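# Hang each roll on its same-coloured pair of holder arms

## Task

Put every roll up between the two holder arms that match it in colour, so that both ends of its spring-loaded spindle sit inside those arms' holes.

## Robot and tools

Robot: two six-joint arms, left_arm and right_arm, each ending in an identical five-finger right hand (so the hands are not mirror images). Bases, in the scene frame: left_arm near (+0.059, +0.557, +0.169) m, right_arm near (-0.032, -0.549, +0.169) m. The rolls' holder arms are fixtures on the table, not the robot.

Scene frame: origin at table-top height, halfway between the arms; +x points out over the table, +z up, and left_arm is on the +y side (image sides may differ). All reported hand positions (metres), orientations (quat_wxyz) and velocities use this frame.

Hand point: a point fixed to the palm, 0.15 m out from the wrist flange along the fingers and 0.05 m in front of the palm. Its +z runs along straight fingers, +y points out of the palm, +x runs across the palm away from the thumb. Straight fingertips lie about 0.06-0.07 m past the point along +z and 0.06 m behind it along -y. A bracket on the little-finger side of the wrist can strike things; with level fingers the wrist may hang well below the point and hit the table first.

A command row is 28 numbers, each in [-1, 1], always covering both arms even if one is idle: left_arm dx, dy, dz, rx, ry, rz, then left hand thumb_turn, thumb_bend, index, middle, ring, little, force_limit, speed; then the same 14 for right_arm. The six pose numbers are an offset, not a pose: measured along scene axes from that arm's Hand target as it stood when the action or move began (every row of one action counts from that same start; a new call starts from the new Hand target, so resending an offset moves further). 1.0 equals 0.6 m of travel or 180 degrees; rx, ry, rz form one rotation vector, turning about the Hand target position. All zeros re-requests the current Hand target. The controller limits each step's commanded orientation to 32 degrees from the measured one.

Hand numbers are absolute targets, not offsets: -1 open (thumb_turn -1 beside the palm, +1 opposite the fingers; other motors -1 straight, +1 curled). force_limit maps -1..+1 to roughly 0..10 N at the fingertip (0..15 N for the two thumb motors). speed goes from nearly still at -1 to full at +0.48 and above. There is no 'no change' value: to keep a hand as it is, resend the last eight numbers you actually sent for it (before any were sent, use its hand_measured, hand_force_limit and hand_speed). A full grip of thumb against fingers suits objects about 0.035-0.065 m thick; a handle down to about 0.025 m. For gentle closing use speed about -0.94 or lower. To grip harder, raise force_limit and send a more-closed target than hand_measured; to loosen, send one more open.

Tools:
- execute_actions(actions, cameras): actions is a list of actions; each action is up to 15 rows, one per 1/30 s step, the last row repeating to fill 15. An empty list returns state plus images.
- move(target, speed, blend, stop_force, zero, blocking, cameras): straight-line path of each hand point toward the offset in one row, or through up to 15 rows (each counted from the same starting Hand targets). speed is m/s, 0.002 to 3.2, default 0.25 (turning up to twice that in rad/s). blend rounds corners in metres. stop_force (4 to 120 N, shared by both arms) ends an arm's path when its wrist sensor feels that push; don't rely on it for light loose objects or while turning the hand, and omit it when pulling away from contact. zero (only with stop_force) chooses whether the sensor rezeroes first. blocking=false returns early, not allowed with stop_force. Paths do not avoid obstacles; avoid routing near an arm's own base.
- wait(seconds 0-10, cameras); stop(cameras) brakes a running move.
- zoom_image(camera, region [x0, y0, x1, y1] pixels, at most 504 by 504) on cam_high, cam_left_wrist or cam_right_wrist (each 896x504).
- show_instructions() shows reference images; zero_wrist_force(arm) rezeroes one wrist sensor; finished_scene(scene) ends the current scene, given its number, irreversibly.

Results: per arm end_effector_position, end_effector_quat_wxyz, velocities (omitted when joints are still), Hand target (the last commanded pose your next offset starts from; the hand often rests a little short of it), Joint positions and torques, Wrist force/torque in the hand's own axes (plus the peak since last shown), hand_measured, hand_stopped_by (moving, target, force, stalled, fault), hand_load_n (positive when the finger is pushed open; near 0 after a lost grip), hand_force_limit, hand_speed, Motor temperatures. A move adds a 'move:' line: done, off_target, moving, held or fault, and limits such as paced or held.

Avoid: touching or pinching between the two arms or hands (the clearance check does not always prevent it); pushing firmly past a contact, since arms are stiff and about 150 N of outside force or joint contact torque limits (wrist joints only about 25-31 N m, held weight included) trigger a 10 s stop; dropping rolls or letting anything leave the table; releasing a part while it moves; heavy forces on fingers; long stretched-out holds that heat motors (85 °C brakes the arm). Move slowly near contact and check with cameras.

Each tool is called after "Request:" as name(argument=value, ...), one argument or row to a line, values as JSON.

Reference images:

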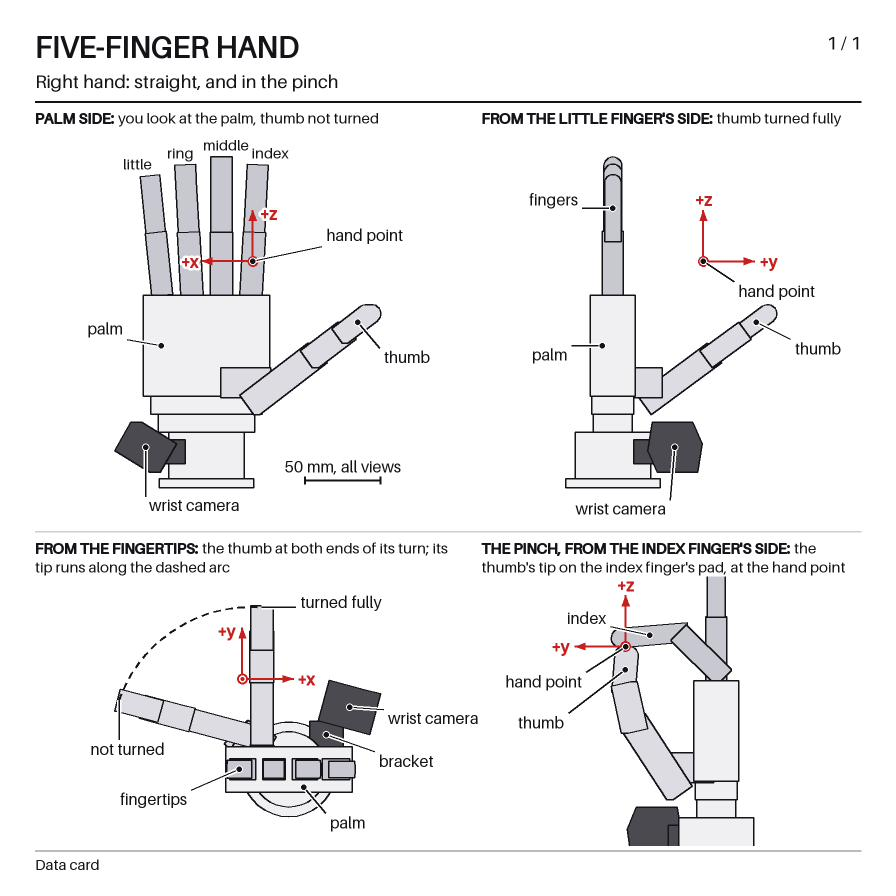

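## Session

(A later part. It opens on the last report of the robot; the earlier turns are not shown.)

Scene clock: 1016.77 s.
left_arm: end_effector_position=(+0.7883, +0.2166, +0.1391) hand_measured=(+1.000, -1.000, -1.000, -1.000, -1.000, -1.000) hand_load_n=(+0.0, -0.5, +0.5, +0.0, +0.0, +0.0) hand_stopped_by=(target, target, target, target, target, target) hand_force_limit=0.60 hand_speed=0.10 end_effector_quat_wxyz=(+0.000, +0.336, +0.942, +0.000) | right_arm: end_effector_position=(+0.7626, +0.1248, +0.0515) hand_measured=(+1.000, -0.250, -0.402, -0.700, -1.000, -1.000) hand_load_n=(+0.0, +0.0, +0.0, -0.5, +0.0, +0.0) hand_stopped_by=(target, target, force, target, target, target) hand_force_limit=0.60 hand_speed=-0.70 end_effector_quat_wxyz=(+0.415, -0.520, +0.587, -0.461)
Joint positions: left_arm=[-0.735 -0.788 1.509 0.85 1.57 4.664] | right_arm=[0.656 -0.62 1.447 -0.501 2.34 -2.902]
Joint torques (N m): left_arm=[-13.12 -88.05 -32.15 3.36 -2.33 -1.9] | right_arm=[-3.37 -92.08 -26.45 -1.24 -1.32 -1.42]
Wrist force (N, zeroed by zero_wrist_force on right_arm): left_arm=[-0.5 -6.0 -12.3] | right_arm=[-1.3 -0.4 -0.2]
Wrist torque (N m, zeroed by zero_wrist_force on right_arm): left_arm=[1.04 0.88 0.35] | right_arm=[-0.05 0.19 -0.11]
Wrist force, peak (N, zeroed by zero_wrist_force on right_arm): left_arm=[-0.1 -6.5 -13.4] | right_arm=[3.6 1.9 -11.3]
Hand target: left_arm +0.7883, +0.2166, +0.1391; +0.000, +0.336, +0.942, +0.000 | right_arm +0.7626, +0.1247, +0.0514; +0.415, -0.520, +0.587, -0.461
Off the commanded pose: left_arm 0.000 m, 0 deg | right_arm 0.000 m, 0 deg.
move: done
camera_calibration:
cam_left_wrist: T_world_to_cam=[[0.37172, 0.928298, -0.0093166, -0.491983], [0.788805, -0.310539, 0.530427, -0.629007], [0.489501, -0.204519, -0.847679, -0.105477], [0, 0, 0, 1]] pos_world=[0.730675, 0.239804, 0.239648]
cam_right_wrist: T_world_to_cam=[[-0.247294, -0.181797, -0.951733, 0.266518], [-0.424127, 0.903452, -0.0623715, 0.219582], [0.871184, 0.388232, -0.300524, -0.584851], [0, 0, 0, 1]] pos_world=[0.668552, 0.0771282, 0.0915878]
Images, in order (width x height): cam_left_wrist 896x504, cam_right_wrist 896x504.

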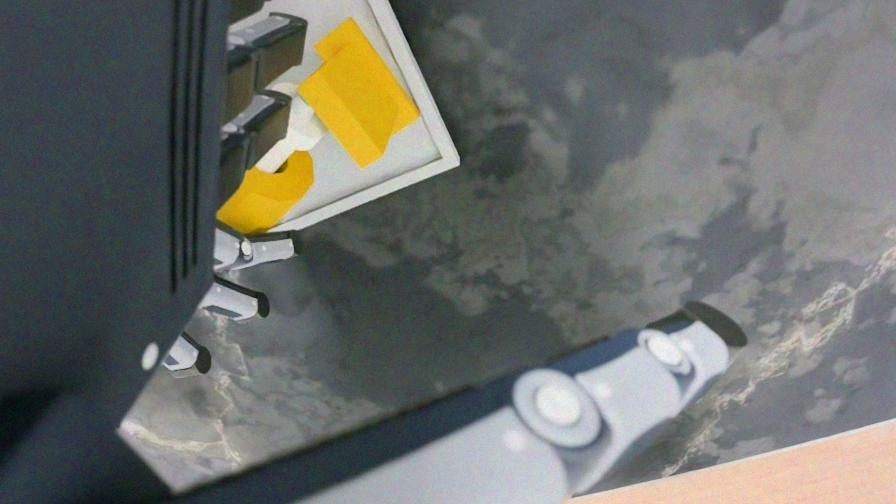

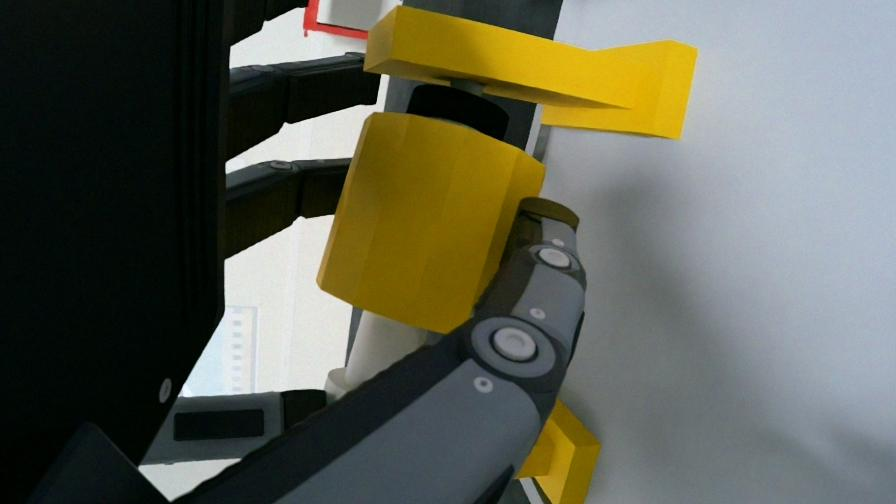

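Request:
move(
  target=[0.0082, 0.0015, -0.0083, 0, 0, 0, 1, -1, -1, -1, -1, -1, 0.6, 0.1, 0, 0, 0, 0, 0, 0, 1, -0.25, -0.15, -0.7, -1, -1, 0.6, -0.7],
  speed=0.012,
  stop_force=15,
  cameras=["cam_left_wrist", "cam_right_wrist"],
)

Request:
zoom_image(
  camera="cam_left_wrist",
  region=[210, 20, 410, 220],
)

Scene clock: 1018.77 s.
left_arm: end_effector_position=(+0.7891, +0.2166, +0.1385) hand_measured=(+1.000, -1.000, -1.000, -1.000, -1.000, -1.000) hand_load_n=(-0.5, +0.0, +1.5, +0.0, +0.0, +0.0) hand_stopped_by=(target, target, target, target, target, target) hand_force_limit=0.60 hand_speed=0.10 end_effector_quat_wxyz=(+0.000, +0.336, +0.942, +0.000) | right_arm: end_effector_position=(+0.7626, +0.1247, +0.0514) hand_measured=(+1.000, -0.250, -0.402, -0.700, -1.000, -1.000) hand_load_n=(+0.0, +0.0, +0.0, +0.0, +0.0, +0.0) hand_stopped_by=(target, target, force, target, target, target) hand_force_limit=0.60 hand_speed=-0.70 end_effector_quat_wxyz=(+0.415, -0.520, +0.587, -0.461)
Joint positions: left_arm=[-0.734 -0.786 1.508 0.85 1.57 4.665] | right_arm=[0.656 -0.62 1.447 -0.501 2.34 -2.902]
Joint torques (N m): left_arm=[-14.13 -77.59 -15.59 1.1 -2.51 -1.83] | right_arm=[2.2 -89.15 -20.63 0.64 -0.31 -1.4]
Wrist force (N, zeroed by zero_wrist_force on right_arm): left_arm=[0.3 -9.8 -24.7] | right_arm=[-1.7 -0.3 -0.2]
Wrist torque (N m, zeroed by zero_wrist_force on right_arm): left_arm=[2.05 0.81 0.42] | right_arm=[-0.04 0.24 -0.12]
Wrist force, peak (N, zeroed by zero_wrist_force on right_arm): left_arm=[2.5 -12.2 -32.2] | right_arm=[-2.2 -0.4 0.0]
Hand target: left_arm +0.7891, +0.2166, +0.1385; +0.000, +0.336, +0.942, +0.000 (not the last commanded pose) | right_arm +0.7626, +0.1247, +0.0514; +0.415, -0.520, +0.587, -0.461
Off the commanded pose: left_arm 0.006 m, 0 deg | right_arm 0.000 m, 0 deg.
move: contact (left_arm)
camera_calibration:
cam_left_wrist: T_world_to_cam=[[0.371857, 0.928243, -0.00937604, -0.492322], [0.788793, -0.310636, 0.530388, -0.629199], [0.489416, -0.204624, -0.847703, -0.106235], [0, 0, 0, 1]] pos_world=[0.731375, 0.239805, 0.239048]
cam_right_wrist: T_world_to_cam=[[-0.247376, -0.181835, -0.951704, 0.266478], [-0.424133, 0.90345, -0.062371, 0.21958], [0.871158, 0.38822, -0.300615, -0.584855], [0, 0, 0, 1]] pos_world=[0.668552, 0.0771283, 0.0914878]
Images, in order (width x height): cam_left_wrist 896x504, cam_right_wrist 896x504.

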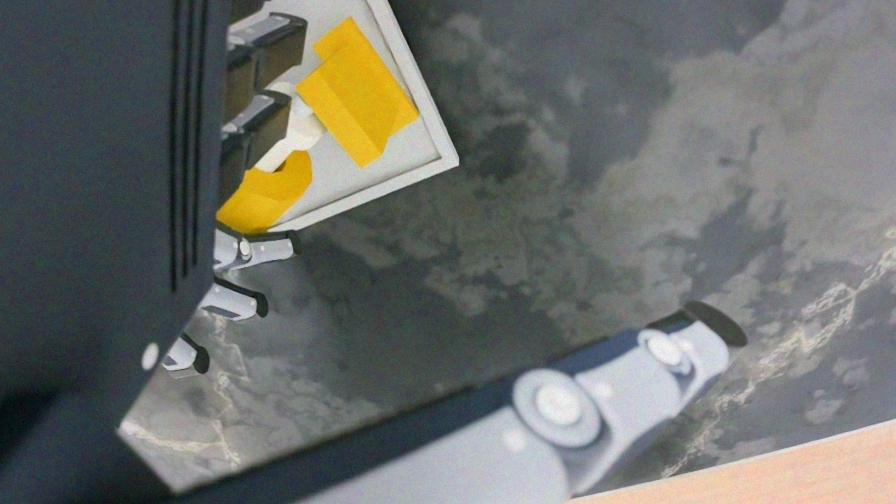

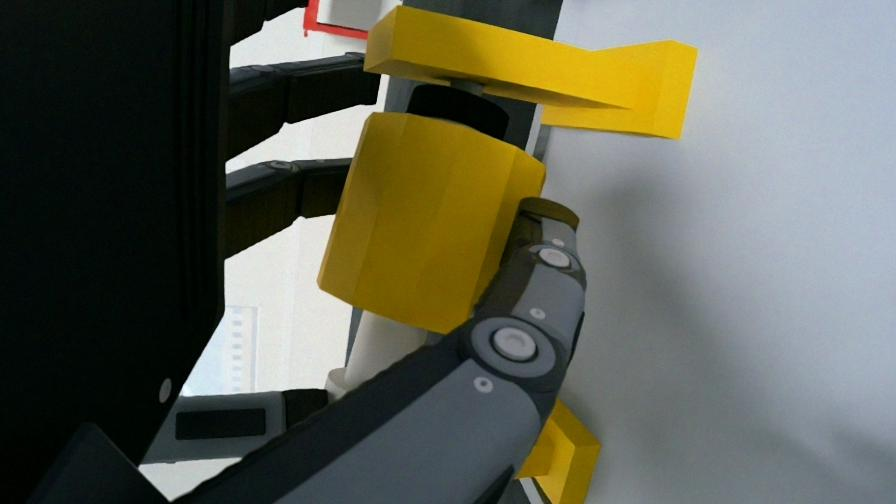

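Scaled by 2.520 from the camera's 896x504 image, which has a finer 1280x720 frame.

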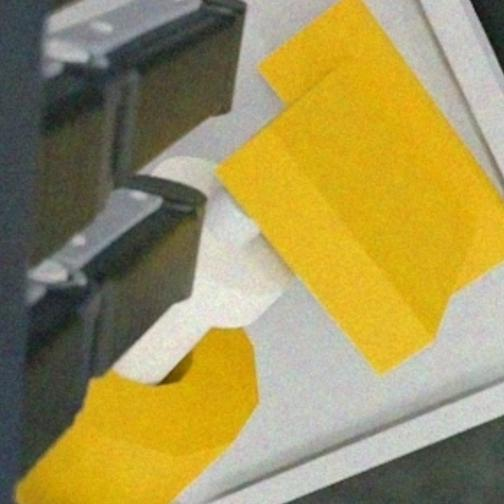

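Request:
zoom_image(
  camera="cam_right_wrist",
  region=[400, 50, 500, 110],
)

Scaled by 5.040 from the camera's 896x504 image, which has a finer 1280x720 frame.

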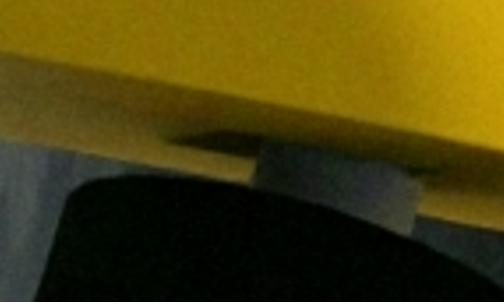

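Request:
move(
  target=[0, 0, 0, 0, 0, 0, 1, -1, -1, -1, -1, -1, 0.6, 0.1, 0, 0, 0.0117, 0, 0, 0, 1, -0.25, -0.15, -0.7, -1, -1, 0.6, -0.7],
  speed=0.01,
  stop_force=8,
  cameras=["cam_left_wrist", "cam_right_wrist"],
)

Request:
zoom_image(
  camera="cam_right_wrist",
  region=[360, 0, 560, 200],
)

Scene clock: 1028.67 s.
left_arm: end_effector_position=(+0.7891, +0.2166, +0.1385) hand_measured=(+1.000, -1.000, -1.000, -1.000, -1.000, -1.000) hand_load_n=(+0.0, +0.0, +1.5, +0.0, +0.0, +0.0) hand_stopped_by=(target, target, target, target, target, target) hand_force_limit=0.60 hand_speed=0.10 end_effector_quat_wxyz=(+0.000, +0.336, +0.942, +0.000) | right_arm: end_effector_position=(+0.7626, +0.1247, +0.0584) hand_measured=(+1.000, -0.252, -0.402, -0.700, -1.000, -1.000) hand_load_n=(-1.5, +3.5, +0.0, +0.0, +0.0, +0.0) hand_stopped_by=(target, target, force, target, target, target) hand_force_limit=0.60 hand_speed=-0.70 end_effector_quat_wxyz=(+0.415, -0.520, +0.587, -0.461)
Joint positions: left_arm=[-0.734 -0.786 1.508 0.85 1.57 4.665] | right_arm=[0.656 -0.628 1.448 -0.494 2.34 -2.902]
Joint torques (N m): left_arm=[-13.39 -78.8 -16.95 1.02 -1.97 -1.95] | right_arm=[11.06 -109.08 -23.03 1.03 1.41 -0.9]
Wrist force (N, zeroed by zero_wrist_force on right_arm): left_arm=[0.3 -9.5 -25.4] | right_arm=[0.3 2.2 -1.8]
Wrist torque (N m, zeroed by zero_wrist_force on right_arm): left_arm=[2.12 0.82 0.43] | right_arm=[-0.06 0.15 -0.07]
Wrist force, peak (N, zeroed by zero_wrist_force on right_arm): left_arm=[0.6 -9.6 -25.4] | right_arm=[-0.2 2.4 -2.5]
Hand target: left_arm +0.7891, +0.2166, +0.1385; +0.000, +0.336, +0.942, +0.000 | right_arm +0.7626, +0.1247, +0.0584; +0.415, -0.520, +0.587, -0.461
Off the commanded pose: left_arm 0.000 m, 0 deg | right_arm 0.000 m, 0 deg.
move: done
camera_calibration:
cam_left_wrist: T_world_to_cam=[[0.371857, 0.928243, -0.00937604, -0.492322], [0.788793, -0.310636, 0.530388, -0.629199], [0.489416, -0.204624, -0.847703, -0.106235], [0, 0, 0, 1]] pos_world=[0.731375, 0.239805, 0.239048]
cam_right_wrist: T_world_to_cam=[[-0.247376, -0.181835, -0.951704, 0.273235], [-0.424133, 0.90345, -0.062371, 0.220022], [0.871158, 0.38822, -0.300615, -0.582721], [0, 0, 0, 1]] pos_world=[0.668552, 0.0771283, 0.0985878]
Images, in order (width x height): cam_left_wrist 896x504, cam_right_wrist 896x504.

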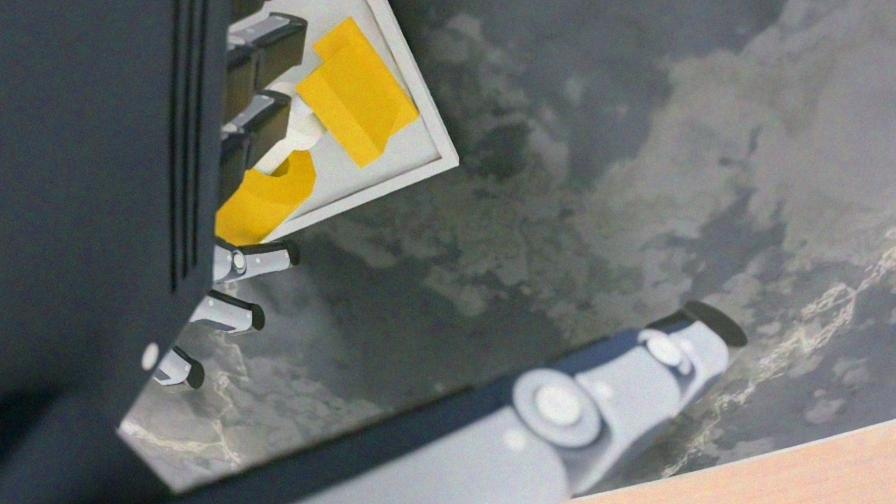

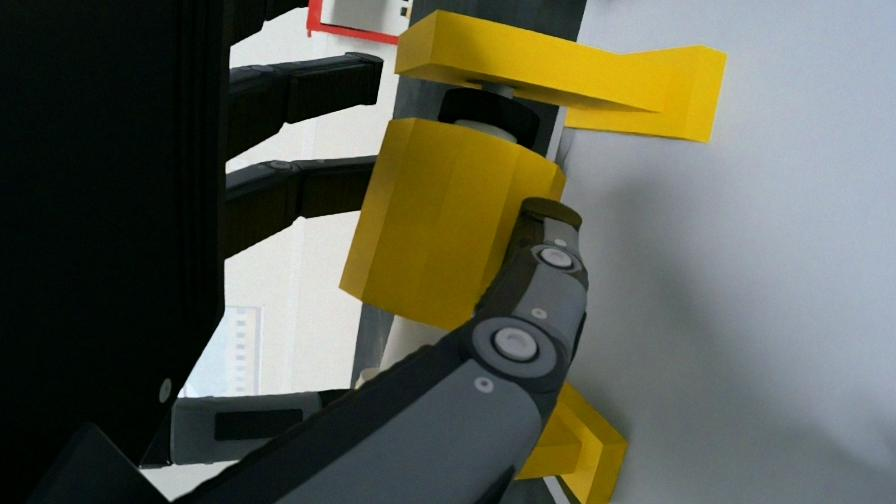

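Scaled by 2.520 from the camera's 896x504 image, which has a finer 1280x720 frame.

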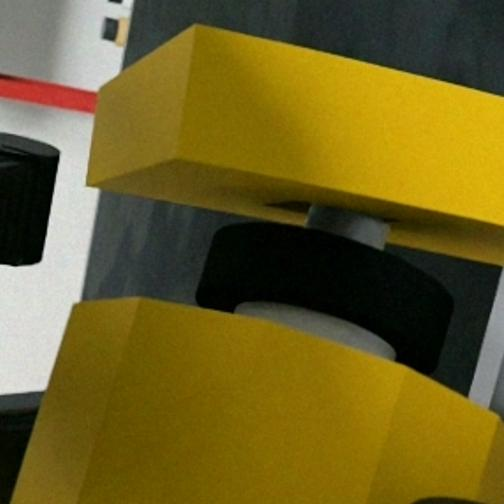

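Request:
move(
  target=[0, 0, 0, 0, 0, 0, 1, -1, -1, -1, -1, -1, 0.6, 0.1, 0, 0, 0.0117, 0, 0, 0, 1, -0.25, -0.15, -0.7, -1, -1, 0.6, -0.7],
  speed=0.01,
  stop_force=10,
  cameras=["cam_left_wrist", "cam_right_wrist"],
)

Request:
zoom_image(
  camera="cam_right_wrist",
  region=[380, 0, 580, 200],
)

Scene clock: 1030.67 s.
left_arm: end_effector_position=(+0.7891, +0.2166, +0.1385) hand_measured=(+1.000, -1.000, -1.000, -1.000, -1.000, -1.000) hand_load_n=(+0.0, +0.0, +1.0, +0.0, +0.0, +0.0) hand_stopped_by=(target, target, target, target, target, target) hand_force_limit=0.60 hand_speed=0.10 end_effector_quat_wxyz=(+0.000, +0.336, +0.942, +0.000) | right_arm: end_effector_position=(+0.7625, +0.1247, +0.0655) hand_measured=(+1.000, -0.252, -0.402, -0.700, -1.000, -1.000) hand_load_n=(-3.0, +6.0, +0.0, +0.0, +0.0, +0.0) hand_stopped_by=(target, target, force, target, target, target) hand_force_limit=0.60 hand_speed=-0.70 end_effector_quat_wxyz=(+0.415, -0.520, +0.587, -0.461)
Joint positions: left_arm=[-0.734 -0.786 1.508 0.85 1.57 4.665] | right_arm=[0.656 -0.637 1.449 -0.487 2.34 -2.902]
Joint torques (N m): left_arm=[-15.55 -76.34 -19.4 0.95 -2.1 -1.85] | right_arm=[15.57 -108.68 -26.21 0.73 1.22 -0.03]
Wrist force (N, zeroed by zero_wrist_force on right_arm): left_arm=[0.4 -9.0 -25.3] | right_arm=[1.7 3.0 -4.3]
Wrist torque (N m, zeroed by zero_wrist_force on right_arm): left_arm=[2.10 0.78 0.44] | right_arm=[-0.09 0.25 -0.13]
Wrist force, peak (N, zeroed by zero_wrist_force on right_arm): left_arm=[0.5 -9.7 -25.6] | right_arm=[1.7 2.7 -5.0]
Hand target: left_arm +0.7891, +0.2166, +0.1385; +0.000, +0.336, +0.942, +0.000 | right_arm +0.7626, +0.1247, +0.0655; +0.415, -0.520, +0.587, -0.461
Off the commanded pose: left_arm 0.000 m, 0 deg | right_arm 0.000 m, 0 deg.
move: done
camera_calibration:
cam_left_wrist: T_world_to_cam=[[0.371857, 0.928243, -0.00937604, -0.492322], [0.788793, -0.310636, 0.530388, -0.629199], [0.489416, -0.204624, -0.847703, -0.106235], [0, 0, 0, 1]] pos_world=[0.731375, 0.239805, 0.239048]
cam_right_wrist: T_world_to_cam=[[-0.247376, -0.181835, -0.951704, 0.279897], [-0.424133, 0.90345, -0.062371, 0.220459], [0.871158, 0.38822, -0.300615, -0.580616], [0, 0, 0, 1]] pos_world=[0.668552, 0.0771283, 0.105588]
Images, in order (width x height): cam_left_wrist 896x504, cam_right_wrist 896x504.

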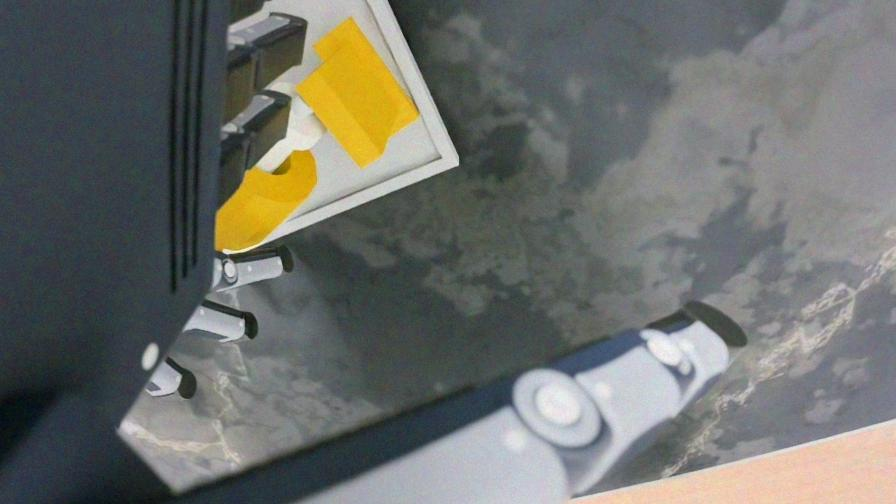

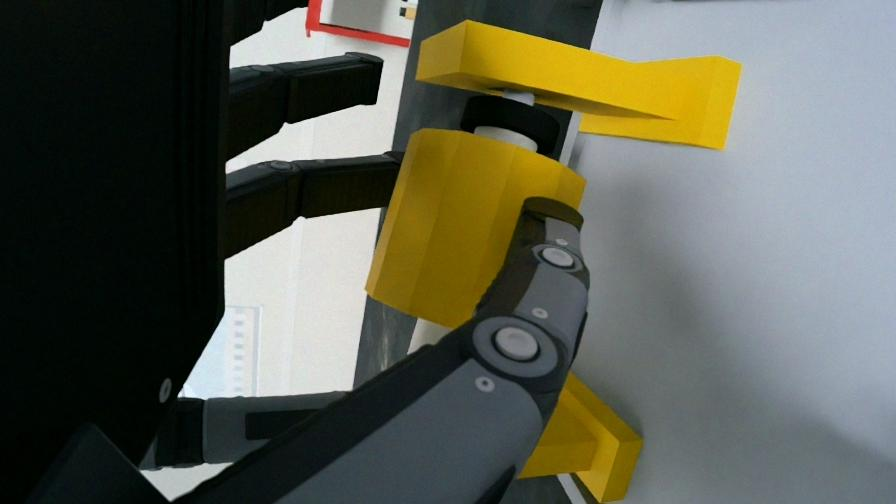

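Scaled by 2.520 from the camera's 896x504 image, which has a finer 1280x720 frame.

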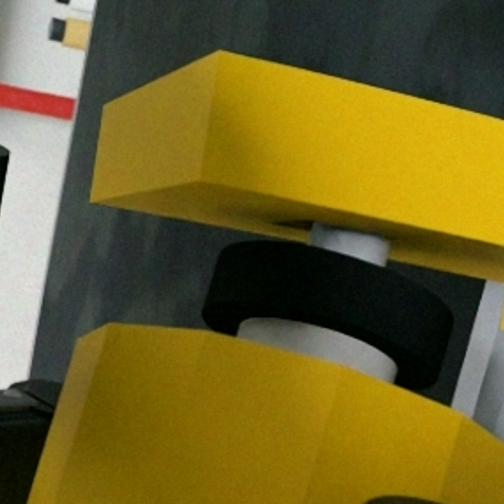

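Request:
move(
  target=[0, 0, 0, 0, 0, 0, 1, -1, -1, -1, -1, -1, 0.6, 0.1, 0, 0, 0.01, 0, 0, 0, 1, -0.25, -0.15, -0.7, -1, -1, 0.6, -0.7],
  speed=0.01,
  stop_force=10,
  zero=false,
  cameras=["cam_left_wrist", "cam_right_wrist"],
)

Request:
zoom_image(
  camera="cam_right_wrist",
  region=[380, 0, 580, 200],
)

Scene clock: 1032.73 s.
left_arm: end_effector_position=(+0.7891, +0.2166, +0.1385) hand_measured=(+1.000, -1.000, -1.000, -1.000, -1.000, -1.000) hand_load_n=(+0.0, +0.0, +1.0, -0.5, +0.0, +0.0) hand_stopped_by=(target, target, target, target, target, target) hand_force_limit=0.60 hand_speed=0.10 end_effector_quat_wxyz=(+0.000, +0.336, +0.942, +0.000) | right_arm: end_effector_position=(+0.7626, +0.1247, +0.0715) hand_measured=(+1.000, -0.252, -0.402, -0.700, -1.000, -1.000) hand_load_n=(-4.0, +5.0, +0.0, +0.0, -0.5, +0.0) hand_stopped_by=(target, target, force, target, target, target) hand_force_limit=0.60 hand_speed=-0.70 end_effector_quat_wxyz=(+0.415, -0.520, +0.587, -0.461)
Joint positions: left_arm=[-0.734 -0.786 1.508 0.85 1.57 4.665] | right_arm=[0.656 -0.644 1.45 -0.481 2.34 -2.902]
Joint torques (N m): left_arm=[-12.52 -78.01 -18.82 1.02 -2.66 -2.04] | right_arm=[16.22 -107.59 -25.25 0.76 1.51 0.87]
Wrist force (N, zeroed by zero_wrist_force on right_arm): left_arm=[0.4 -8.8 -25.4] | right_arm=[2.6 1.7 -5.6]
Wrist torque (N m, zeroed by zero_wrist_force on right_arm): left_arm=[2.07 0.77 0.43] | right_arm=[-0.12 0.23 -0.14]
Wrist force, peak (N, zeroed by zero_wrist_force on right_arm): left_arm=[0.5 -9.5 -25.6] | right_arm=[2.7 2.9 -5.9]
Hand target: left_arm +0.7891, +0.2166, +0.1385; +0.000, +0.336, +0.942, +0.000 | right_arm +0.7626, +0.1247, +0.0715; +0.415, -0.520, +0.587, -0.461
Off the commanded pose: left_arm 0.000 m, 0 deg | right_arm 0.000 m, 0 deg.
move: done
camera_calibration:
cam_left_wrist: T_world_to_cam=[[0.371857, 0.928243, -0.00937604, -0.492322], [0.788793, -0.310636, 0.530388, -0.629199], [0.489416, -0.204624, -0.847703, -0.106235], [0, 0, 0, 1]] pos_world=[0.731375, 0.239805, 0.239048]
cam_right_wrist: T_world_to_cam=[[-0.247376, -0.181835, -0.951704, 0.285607], [-0.424133, 0.90345, -0.062371, 0.220833], [0.871158, 0.38822, -0.300615, -0.578813], [0, 0, 0, 1]] pos_world=[0.668552, 0.0771283, 0.111588]
Images, in order (width x height): cam_left_wrist 896x504, cam_right_wrist 896x504.

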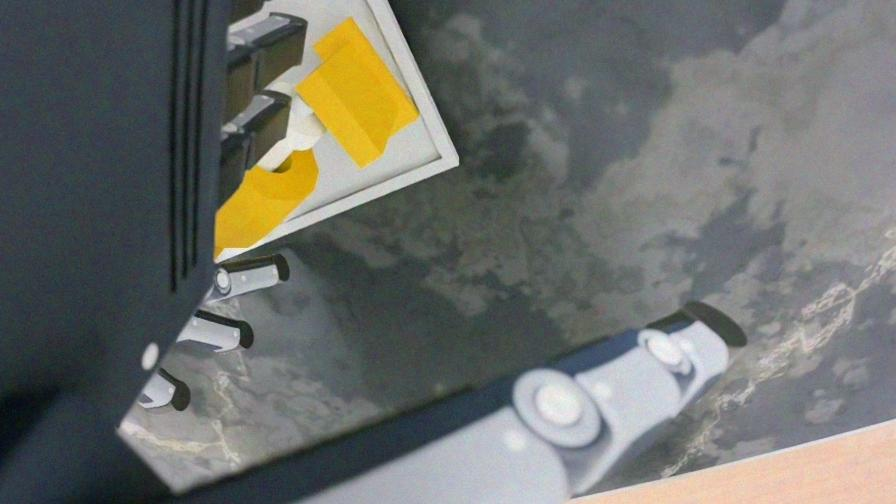

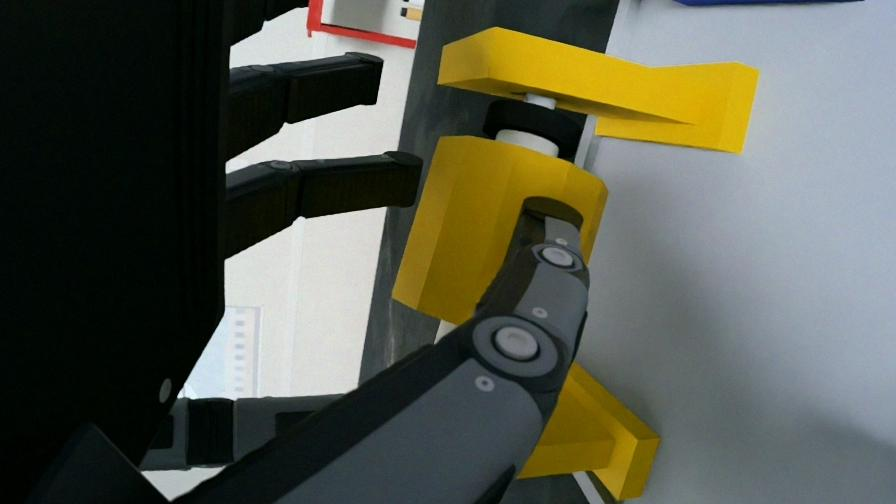

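Scaled by 2.520 from the camera's 896x504 image, which has a finer 1280x720 frame.

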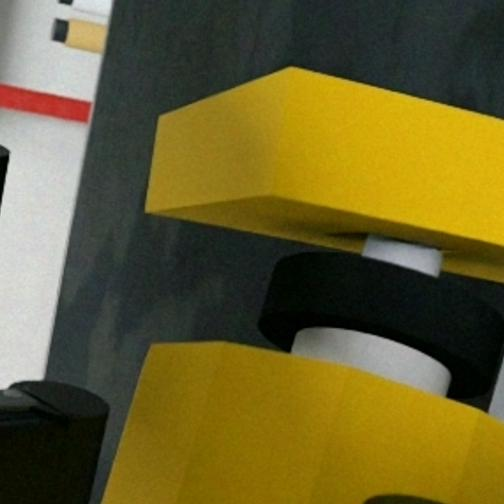

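Request:
zoom_image(
  camera="cam_right_wrist",
  region=[480, 70, 600, 150],
)

Scaled by 4.200 from the camera's 896x504 image, which has a finer 1280x720 frame.

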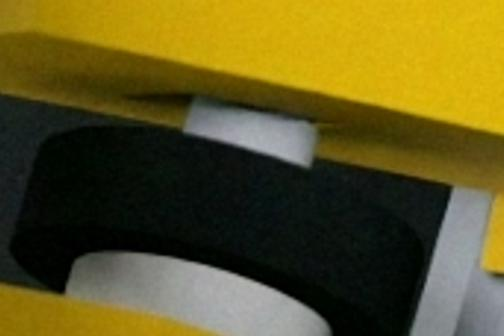

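Request:
move(
  target=[-0.004, -0.001, 0.005, 0, 0, 0, 1, -1, -1, -1, -1, -1, 0.6, 0.1, 0, 0, 0, 0, 0, 0, 1, -0.25, -0.15, -0.7, -1, -1, 0.6, -0.7],
  speed=0.01,
  cameras=["cam_left_wrist", "cam_right_wrist"],
)

Request:
zoom_image(
  camera="cam_right_wrist",
  region=[480, 70, 600, 150],
)

Request:
zoom_image(
  camera="cam_left_wrist",
  region=[210, 20, 410, 220],
)

Scene clock: 1040.77 s.
left_arm: end_effector_position=(+0.7867, +0.2160, +0.1414) hand_measured=(+1.000, -1.000, -1.000, -1.000, -1.000, -1.000) hand_load_n=(+0.0, +0.0, +0.0, +0.0, +0.0, +0.0) hand_stopped_by=(target, target, target, target, target, target) hand_force_limit=0.60 hand_speed=0.10 end_effector_quat_wxyz=(+0.000, +0.336, +0.942, +0.000) | right_arm: end_effector_position=(+0.7626, +0.1247, +0.0715) hand_measured=(+1.000, -0.252, -0.402, -0.700, -1.000, -1.000) hand_load_n=(-3.5, +5.0, +0.0, +0.0, +0.0, +0.0) hand_stopped_by=(target, target, force, target, target, target) hand_force_limit=0.60 hand_speed=-0.70 end_effector_quat_wxyz=(+0.415, -0.520, +0.587, -0.461)
Joint positions: left_arm=[-0.737 -0.791 1.512 0.851 1.57 4.662] | right_arm=[0.656 -0.644 1.45 -0.481 2.34 -2.902]
Joint torques (N m): left_arm=[-20.96 -91.35 -19.71 6.99 -1.57 -1.95] | right_arm=[15.74 -108.6 -25.88 0.46 1.14 1.65]
Wrist force (N, zeroed by zero_wrist_force on right_arm): left_arm=[-5.1 0.5 -2.7] | right_arm=[2.7 1.6 -5.7]
Wrist torque (N m, zeroed by zero_wrist_force on right_arm): left_arm=[0.27 0.79 0.08] | right_arm=[-0.16 0.20 -0.13]
Wrist force, peak (N, zeroed by zero_wrist_force on right_arm): left_arm=[0.2 -9.3 -25.7] | right_arm=[2.5 1.7 -6.3]
Hand target: left_arm +0.7867, +0.2160, +0.1415; +0.000, +0.336, +0.942, +0.000 | right_arm +0.7626, +0.1247, +0.0715; +0.415, -0.520, +0.587, -0.461
Off the commanded pose: left_arm 0.000 m, 0 deg | right_arm 0.000 m, 0 deg.
move: done
camera_calibration:
cam_left_wrist: T_world_to_cam=[[0.371857, 0.928243, -0.00937604, -0.490883], [0.788793, -0.310636, 0.530388, -0.62911], [0.489416, -0.204624, -0.847703, -0.102774], [0, 0, 0, 1]] pos_world=[0.729075, 0.239205, 0.241948]
cam_right_wrist: T_world_to_cam=[[-0.247376, -0.181835, -0.951704, 0.285607], [-0.424133, 0.90345, -0.062371, 0.220833], [0.871158, 0.38822, -0.300615, -0.578813], [0, 0, 0, 1]] pos_world=[0.668552, 0.0771283, 0.111588]
Images, in order (width x height): cam_left_wrist 896x504, cam_right_wrist 896x504.

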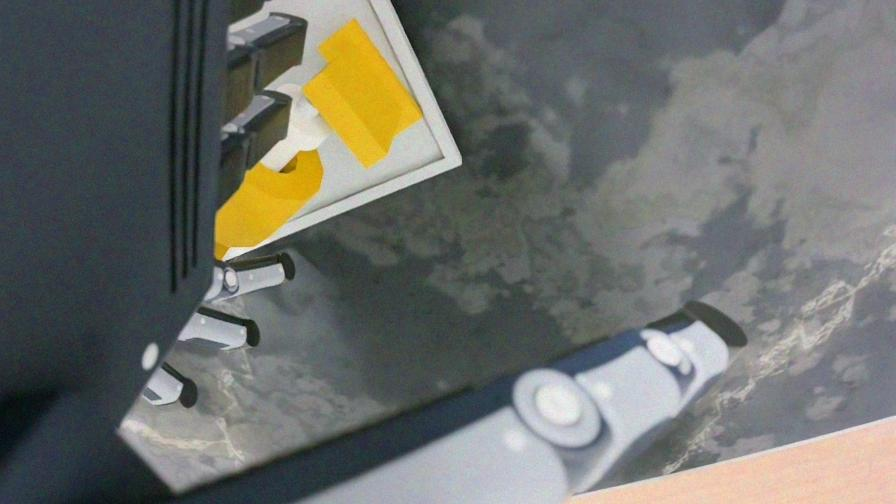

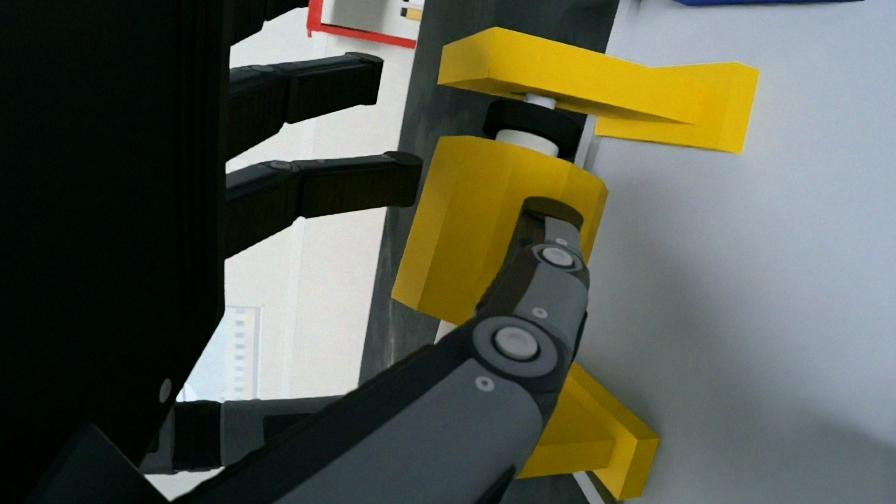

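Scaled by 4.200 from the camera's 896x504 image, which has a finer 1280x720 frame.

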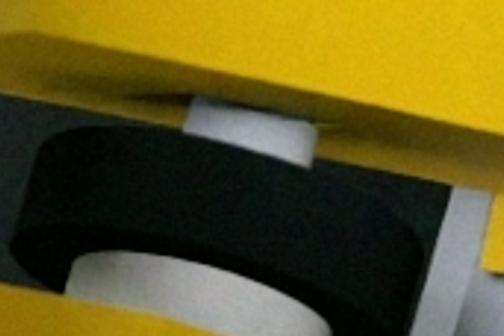

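Scaled by 2.520 from the camera's 896x504 image, which has a finer 1280x720 frame.

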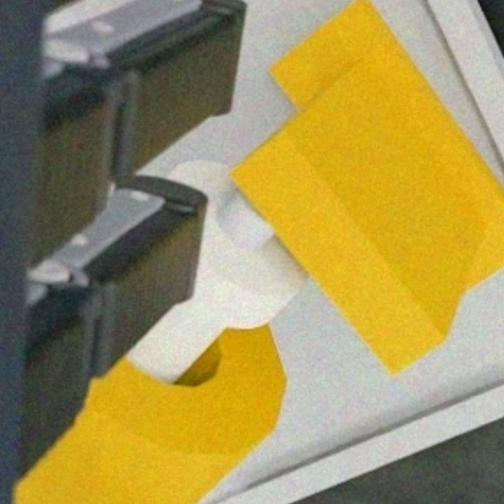

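Request:
move(
  target=[0, 0, 0, 0, 0, 0, 1, -1, -1, -1, -1, -1, 0.6, 0.1, -0.025, 0, 0.008, 0, 0, 0, 1, -0.6, -0.5, -0.7, -1, -1, 0.6, -0.3],
  speed=0.02,
  cameras=["cam_left_wrist", "cam_right_wrist"],
)

Request:
zoom_image(
  camera="cam_right_wrist",
  region=[480, 70, 600, 150],
)

Scene clock: 1044.03 s.
left_arm: end_effector_position=(+0.7867, +0.2160, +0.1415) hand_measured=(+1.000, -1.000, -1.000, -1.000, -1.000, -1.000) hand_load_n=(+0.0, -0.5, +0.0, +0.0, +0.0, +0.0) hand_stopped_by=(target, target, target, target, target, target) hand_force_limit=0.60 hand_speed=0.10 end_effector_quat_wxyz=(+0.000, +0.336, +0.942, +0.000) | right_arm: end_effector_position=(+0.7477, +0.1247, +0.0762) hand_measured=(+1.000, -0.600, -0.500, -0.700, -1.000, -1.000) hand_load_n=(+0.0, +0.0, +0.0, +0.0, +0.0, +0.0) hand_stopped_by=(target, target, target, target, target, target) hand_force_limit=0.60 hand_speed=-0.30 end_effector_quat_wxyz=(+0.415, -0.520, +0.587, -0.461)
Joint positions: left_arm=[-0.737 -0.792 1.512 0.851 1.57 4.662] | right_arm=[0.667 -0.66 1.474 -0.485 2.351 -2.897]
Joint torques (N m): left_arm=[-21.39 -95.53 -19.68 7.02 0.28 -1.9] | right_arm=[18.48 -105.07 -21.25 -3.2 2.26 2.49]
Wrist force (N, zeroed by zero_wrist_force on right_arm): left_arm=[-5.3 0.8 -3.0] | right_arm=[-1.7 -0.3 -0.3]
Wrist torque (N m, zeroed by zero_wrist_force on right_arm): left_arm=[0.32 0.83 0.08] | right_arm=[-0.03 0.24 -0.27]
Wrist force, peak (N, zeroed by zero_wrist_force on right_arm): left_arm=[-5.8 1.1 -2.9] | right_arm=[2.6 2.3 -6.2]
Hand target: left_arm +0.7867, +0.2160, +0.1415; +0.000, +0.336, +0.942, +0.000 | right_arm +0.7476, +0.1247, +0.0763; +0.415, -0.520, +0.587, -0.461
Off the commanded pose: left_arm 0.000 m, 0 deg | right_arm 0.000 m, 0 deg.
move: done
camera_calibration:
cam_left_wrist: T_world_to_cam=[[0.371857, 0.928243, -0.00937604, -0.490845], [0.788793, -0.310636, 0.530388, -0.629084], [0.489416, -0.204624, -0.847703, -0.10264], [0, 0, 0, 1]] pos_world=[0.728975, 0.239205, 0.242048]
cam_right_wrist: T_world_to_cam=[[-0.247376, -0.181835, -0.951704, 0.28649], [-0.424133, 0.90345, -0.062371, 0.214813], [0.871158, 0.38822, -0.300615, -0.564389], [0, 0, 0, 1]] pos_world=[0.653652, 0.0771283, 0.116388]
Images, in order (width x height): cam_left_wrist 896x504, cam_right_wrist 896x504.

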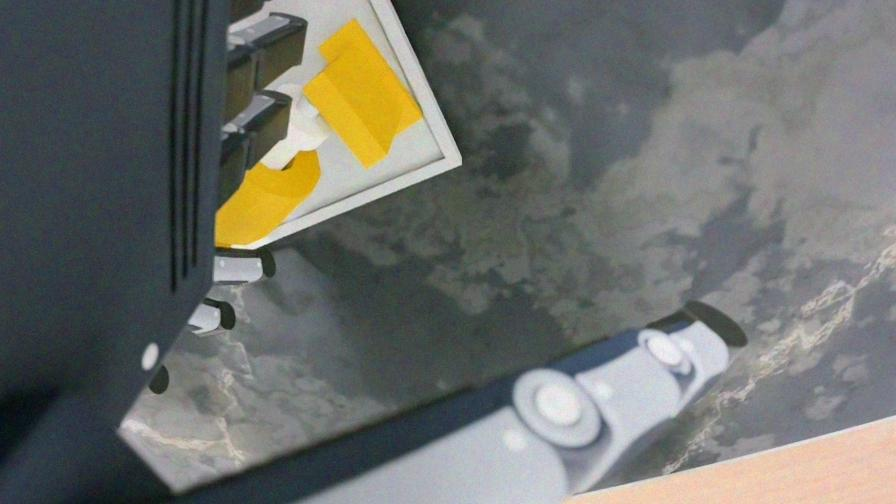

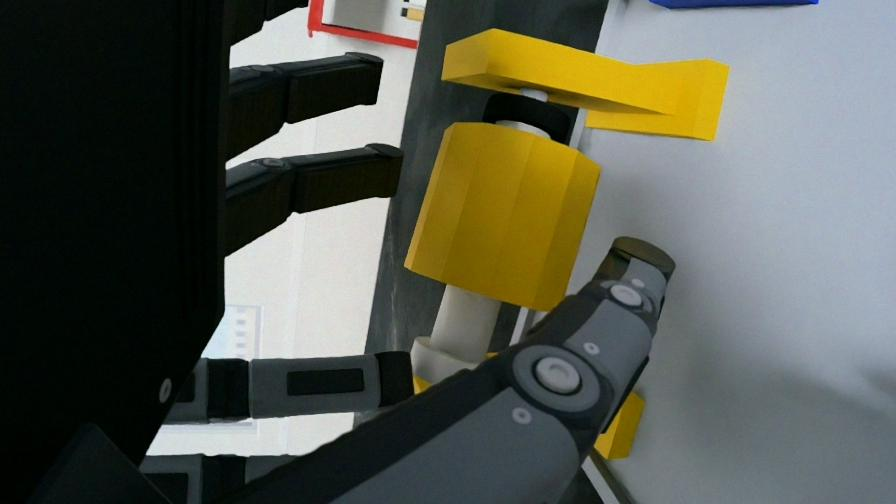

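Scaled by 4.200 from the camera's 896x504 image, which has a finer 1280x720 frame.

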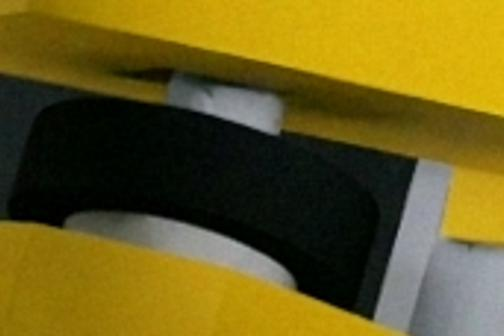

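Request:
zoom_image(
  camera="cam_right_wrist",
  region=[500, 75, 560, 115],
)

Scaled by 8.400 from the camera's 896x504 image, which has a finer 1280x720 frame.

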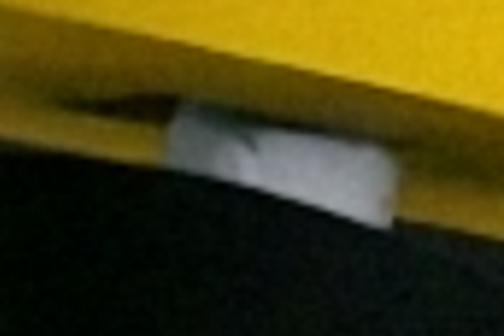

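Request:
move(
  target=[
    [0, 0, 0, 0, 0, 0, 1, -1, -1, -1, -1, -1, 0.6, 0.1, -0.08, 0.0092, 0.0192, 0, 0, 0, 1, -0.7, -0.8, -0.8, -1, -1, 0.6, -0.3],
    [0, 0, 0, 0, 0, 0, 1, -1, -1, -1, -1, -1, 0.6, 0.1, -0.05, -0.018, -0.0167, 0.0525, 0.0133, 0.1203, 1, -0.7, -0.8, -0.8, -1, -1, 0.6, -0.3],
  ],
  speed=0.12,
  cameras=["cam_left_wrist", "cam_right_wrist"],
)

Scene clock: 1053.90 s.
left_arm: end_effector_position=(+0.7867, +0.2160, +0.1415) hand_measured=(+1.000, -1.000, -1.000, -1.000, -1.000, -1.000) hand_load_n=(+0.0, +0.0, +0.0, +0.0, +0.0, +0.0) hand_stopped_by=(target, target, target, target, target, target) hand_force_limit=0.60 hand_speed=0.10 end_effector_quat_wxyz=(+0.000, +0.336, +0.942, +0.000) | right_arm: end_effector_position=(+0.7175, +0.1140, +0.0663) hand_measured=(+1.000, -0.700, -0.800, -0.800, -1.000, -1.000) hand_load_n=(+0.0, +0.0, +0.0, +0.0, +0.0, +0.0) hand_stopped_by=(target, target, target, target, target, target) hand_force_limit=0.60 hand_speed=-0.30 end_effector_quat_wxyz=(-0.523, +0.595, -0.523, +0.314)
Joint positions: left_arm=[-0.737 -0.792 1.512 0.851 1.57 4.662] | right_arm=[0.546 -0.756 1.714 -0.693 1.828 -2.892]
Joint torques (N m): left_arm=[-21.21 -95.2 -20.42 6.56 0.28 -1.78] | right_arm=[-16.62 -90.94 -16.48 -4.71 -1.31 1.65]
Wrist force (N, zeroed by zero_wrist_force on right_arm): left_arm=[-5.6 0.7 -2.7] | right_arm=[-1.0 0.0 0.3]
Wrist torque (N m, zeroed by zero_wrist_force on right_arm): left_arm=[0.31 0.87 0.06] | right_arm=[-0.05 0.14 -0.25]
Wrist force, peak (N, zeroed by zero_wrist_force on right_arm): left_arm=[-5.8 0.6 -2.9] | right_arm=[-2.4 -0.1 -0.5]
Hand target: left_arm +0.7867, +0.2160, +0.1415; +0.000, +0.336, +0.942, +0.000 | right_arm +0.7176, +0.1139, +0.0662; -0.523, +0.595, -0.523, +0.314
Off the commanded pose: left_arm 0.000 m, 0 deg | right_arm 0.000 m, 0 deg.
move: done
camera_calibration:
cam_left_wrist: T_world_to_cam=[[0.371857, 0.928243, -0.00937604, -0.490845], [0.788793, -0.310636, 0.530388, -0.629084], [0.489416, -0.204624, -0.847703, -0.10264], [0, 0, 0, 1]] pos_world=[0.728975, 0.239205, 0.242048]
cam_right_wrist: T_world_to_cam=[[-0.231519, -0.113203, -0.966222, 0.249276], [-0.726943, 0.680165, 0.0944959, 0.443511], [0.646493, 0.724266, -0.239763, -0.418114], [0, 0, 0, 1]] pos_world=[0.650427, 0.029384, 0.0986978]
Images, in order (width x height): cam_left_wrist 896x504, cam_right_wrist 896x504.

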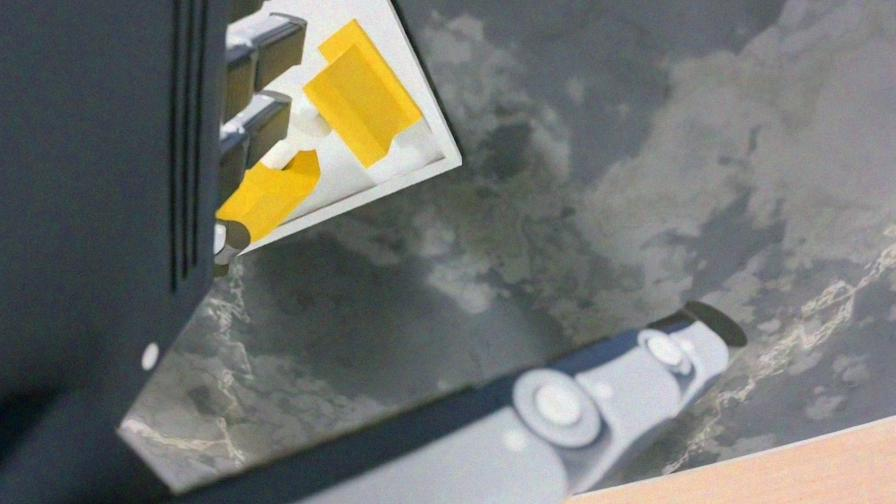

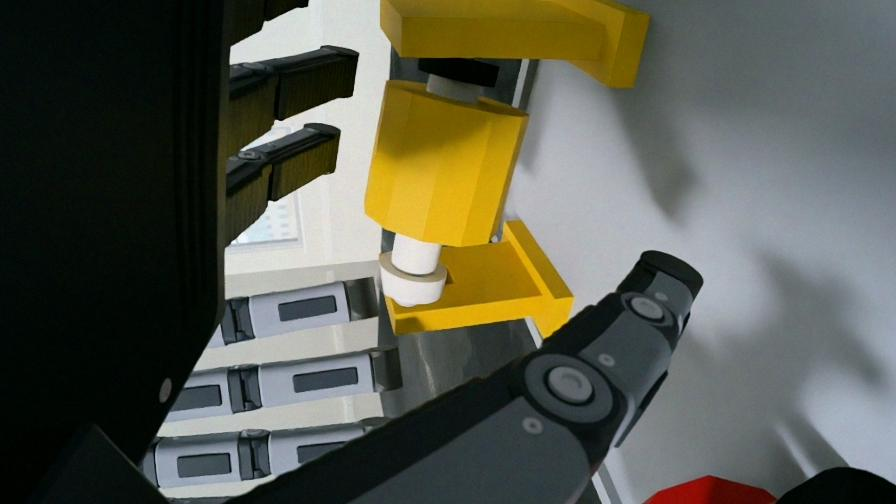

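Request:
zoom_image(
  camera="cam_right_wrist",
  region=[360, 200, 600, 350],
)

Request:
zoom_image(
  camera="cam_right_wrist",
  region=[360, 0, 600, 150],
)

Scaled by 2.100 from the camera's 896x504 image, which has a finer 1280x720 frame.

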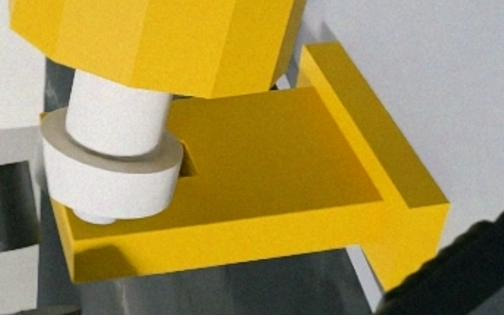

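Scaled by 2.100 from the camera's 896x504 image, which has a finer 1280x720 frame.

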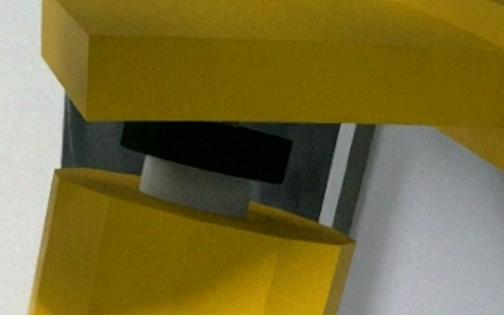

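Request:
zoom_image(
  camera="cam_right_wrist",
  region=[370, 240, 470, 340],
)

Scaled by 5.040 from the camera's 896x504 image, which has a finer 1280x720 frame.

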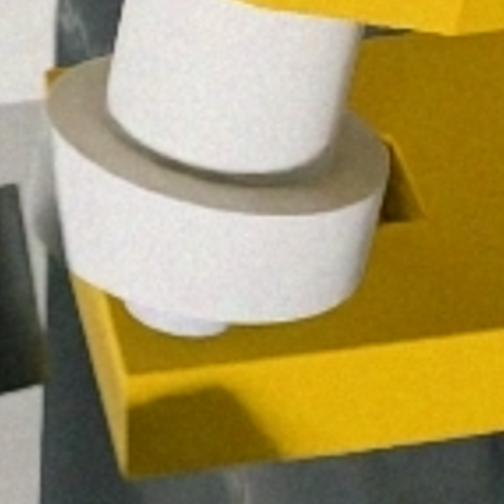

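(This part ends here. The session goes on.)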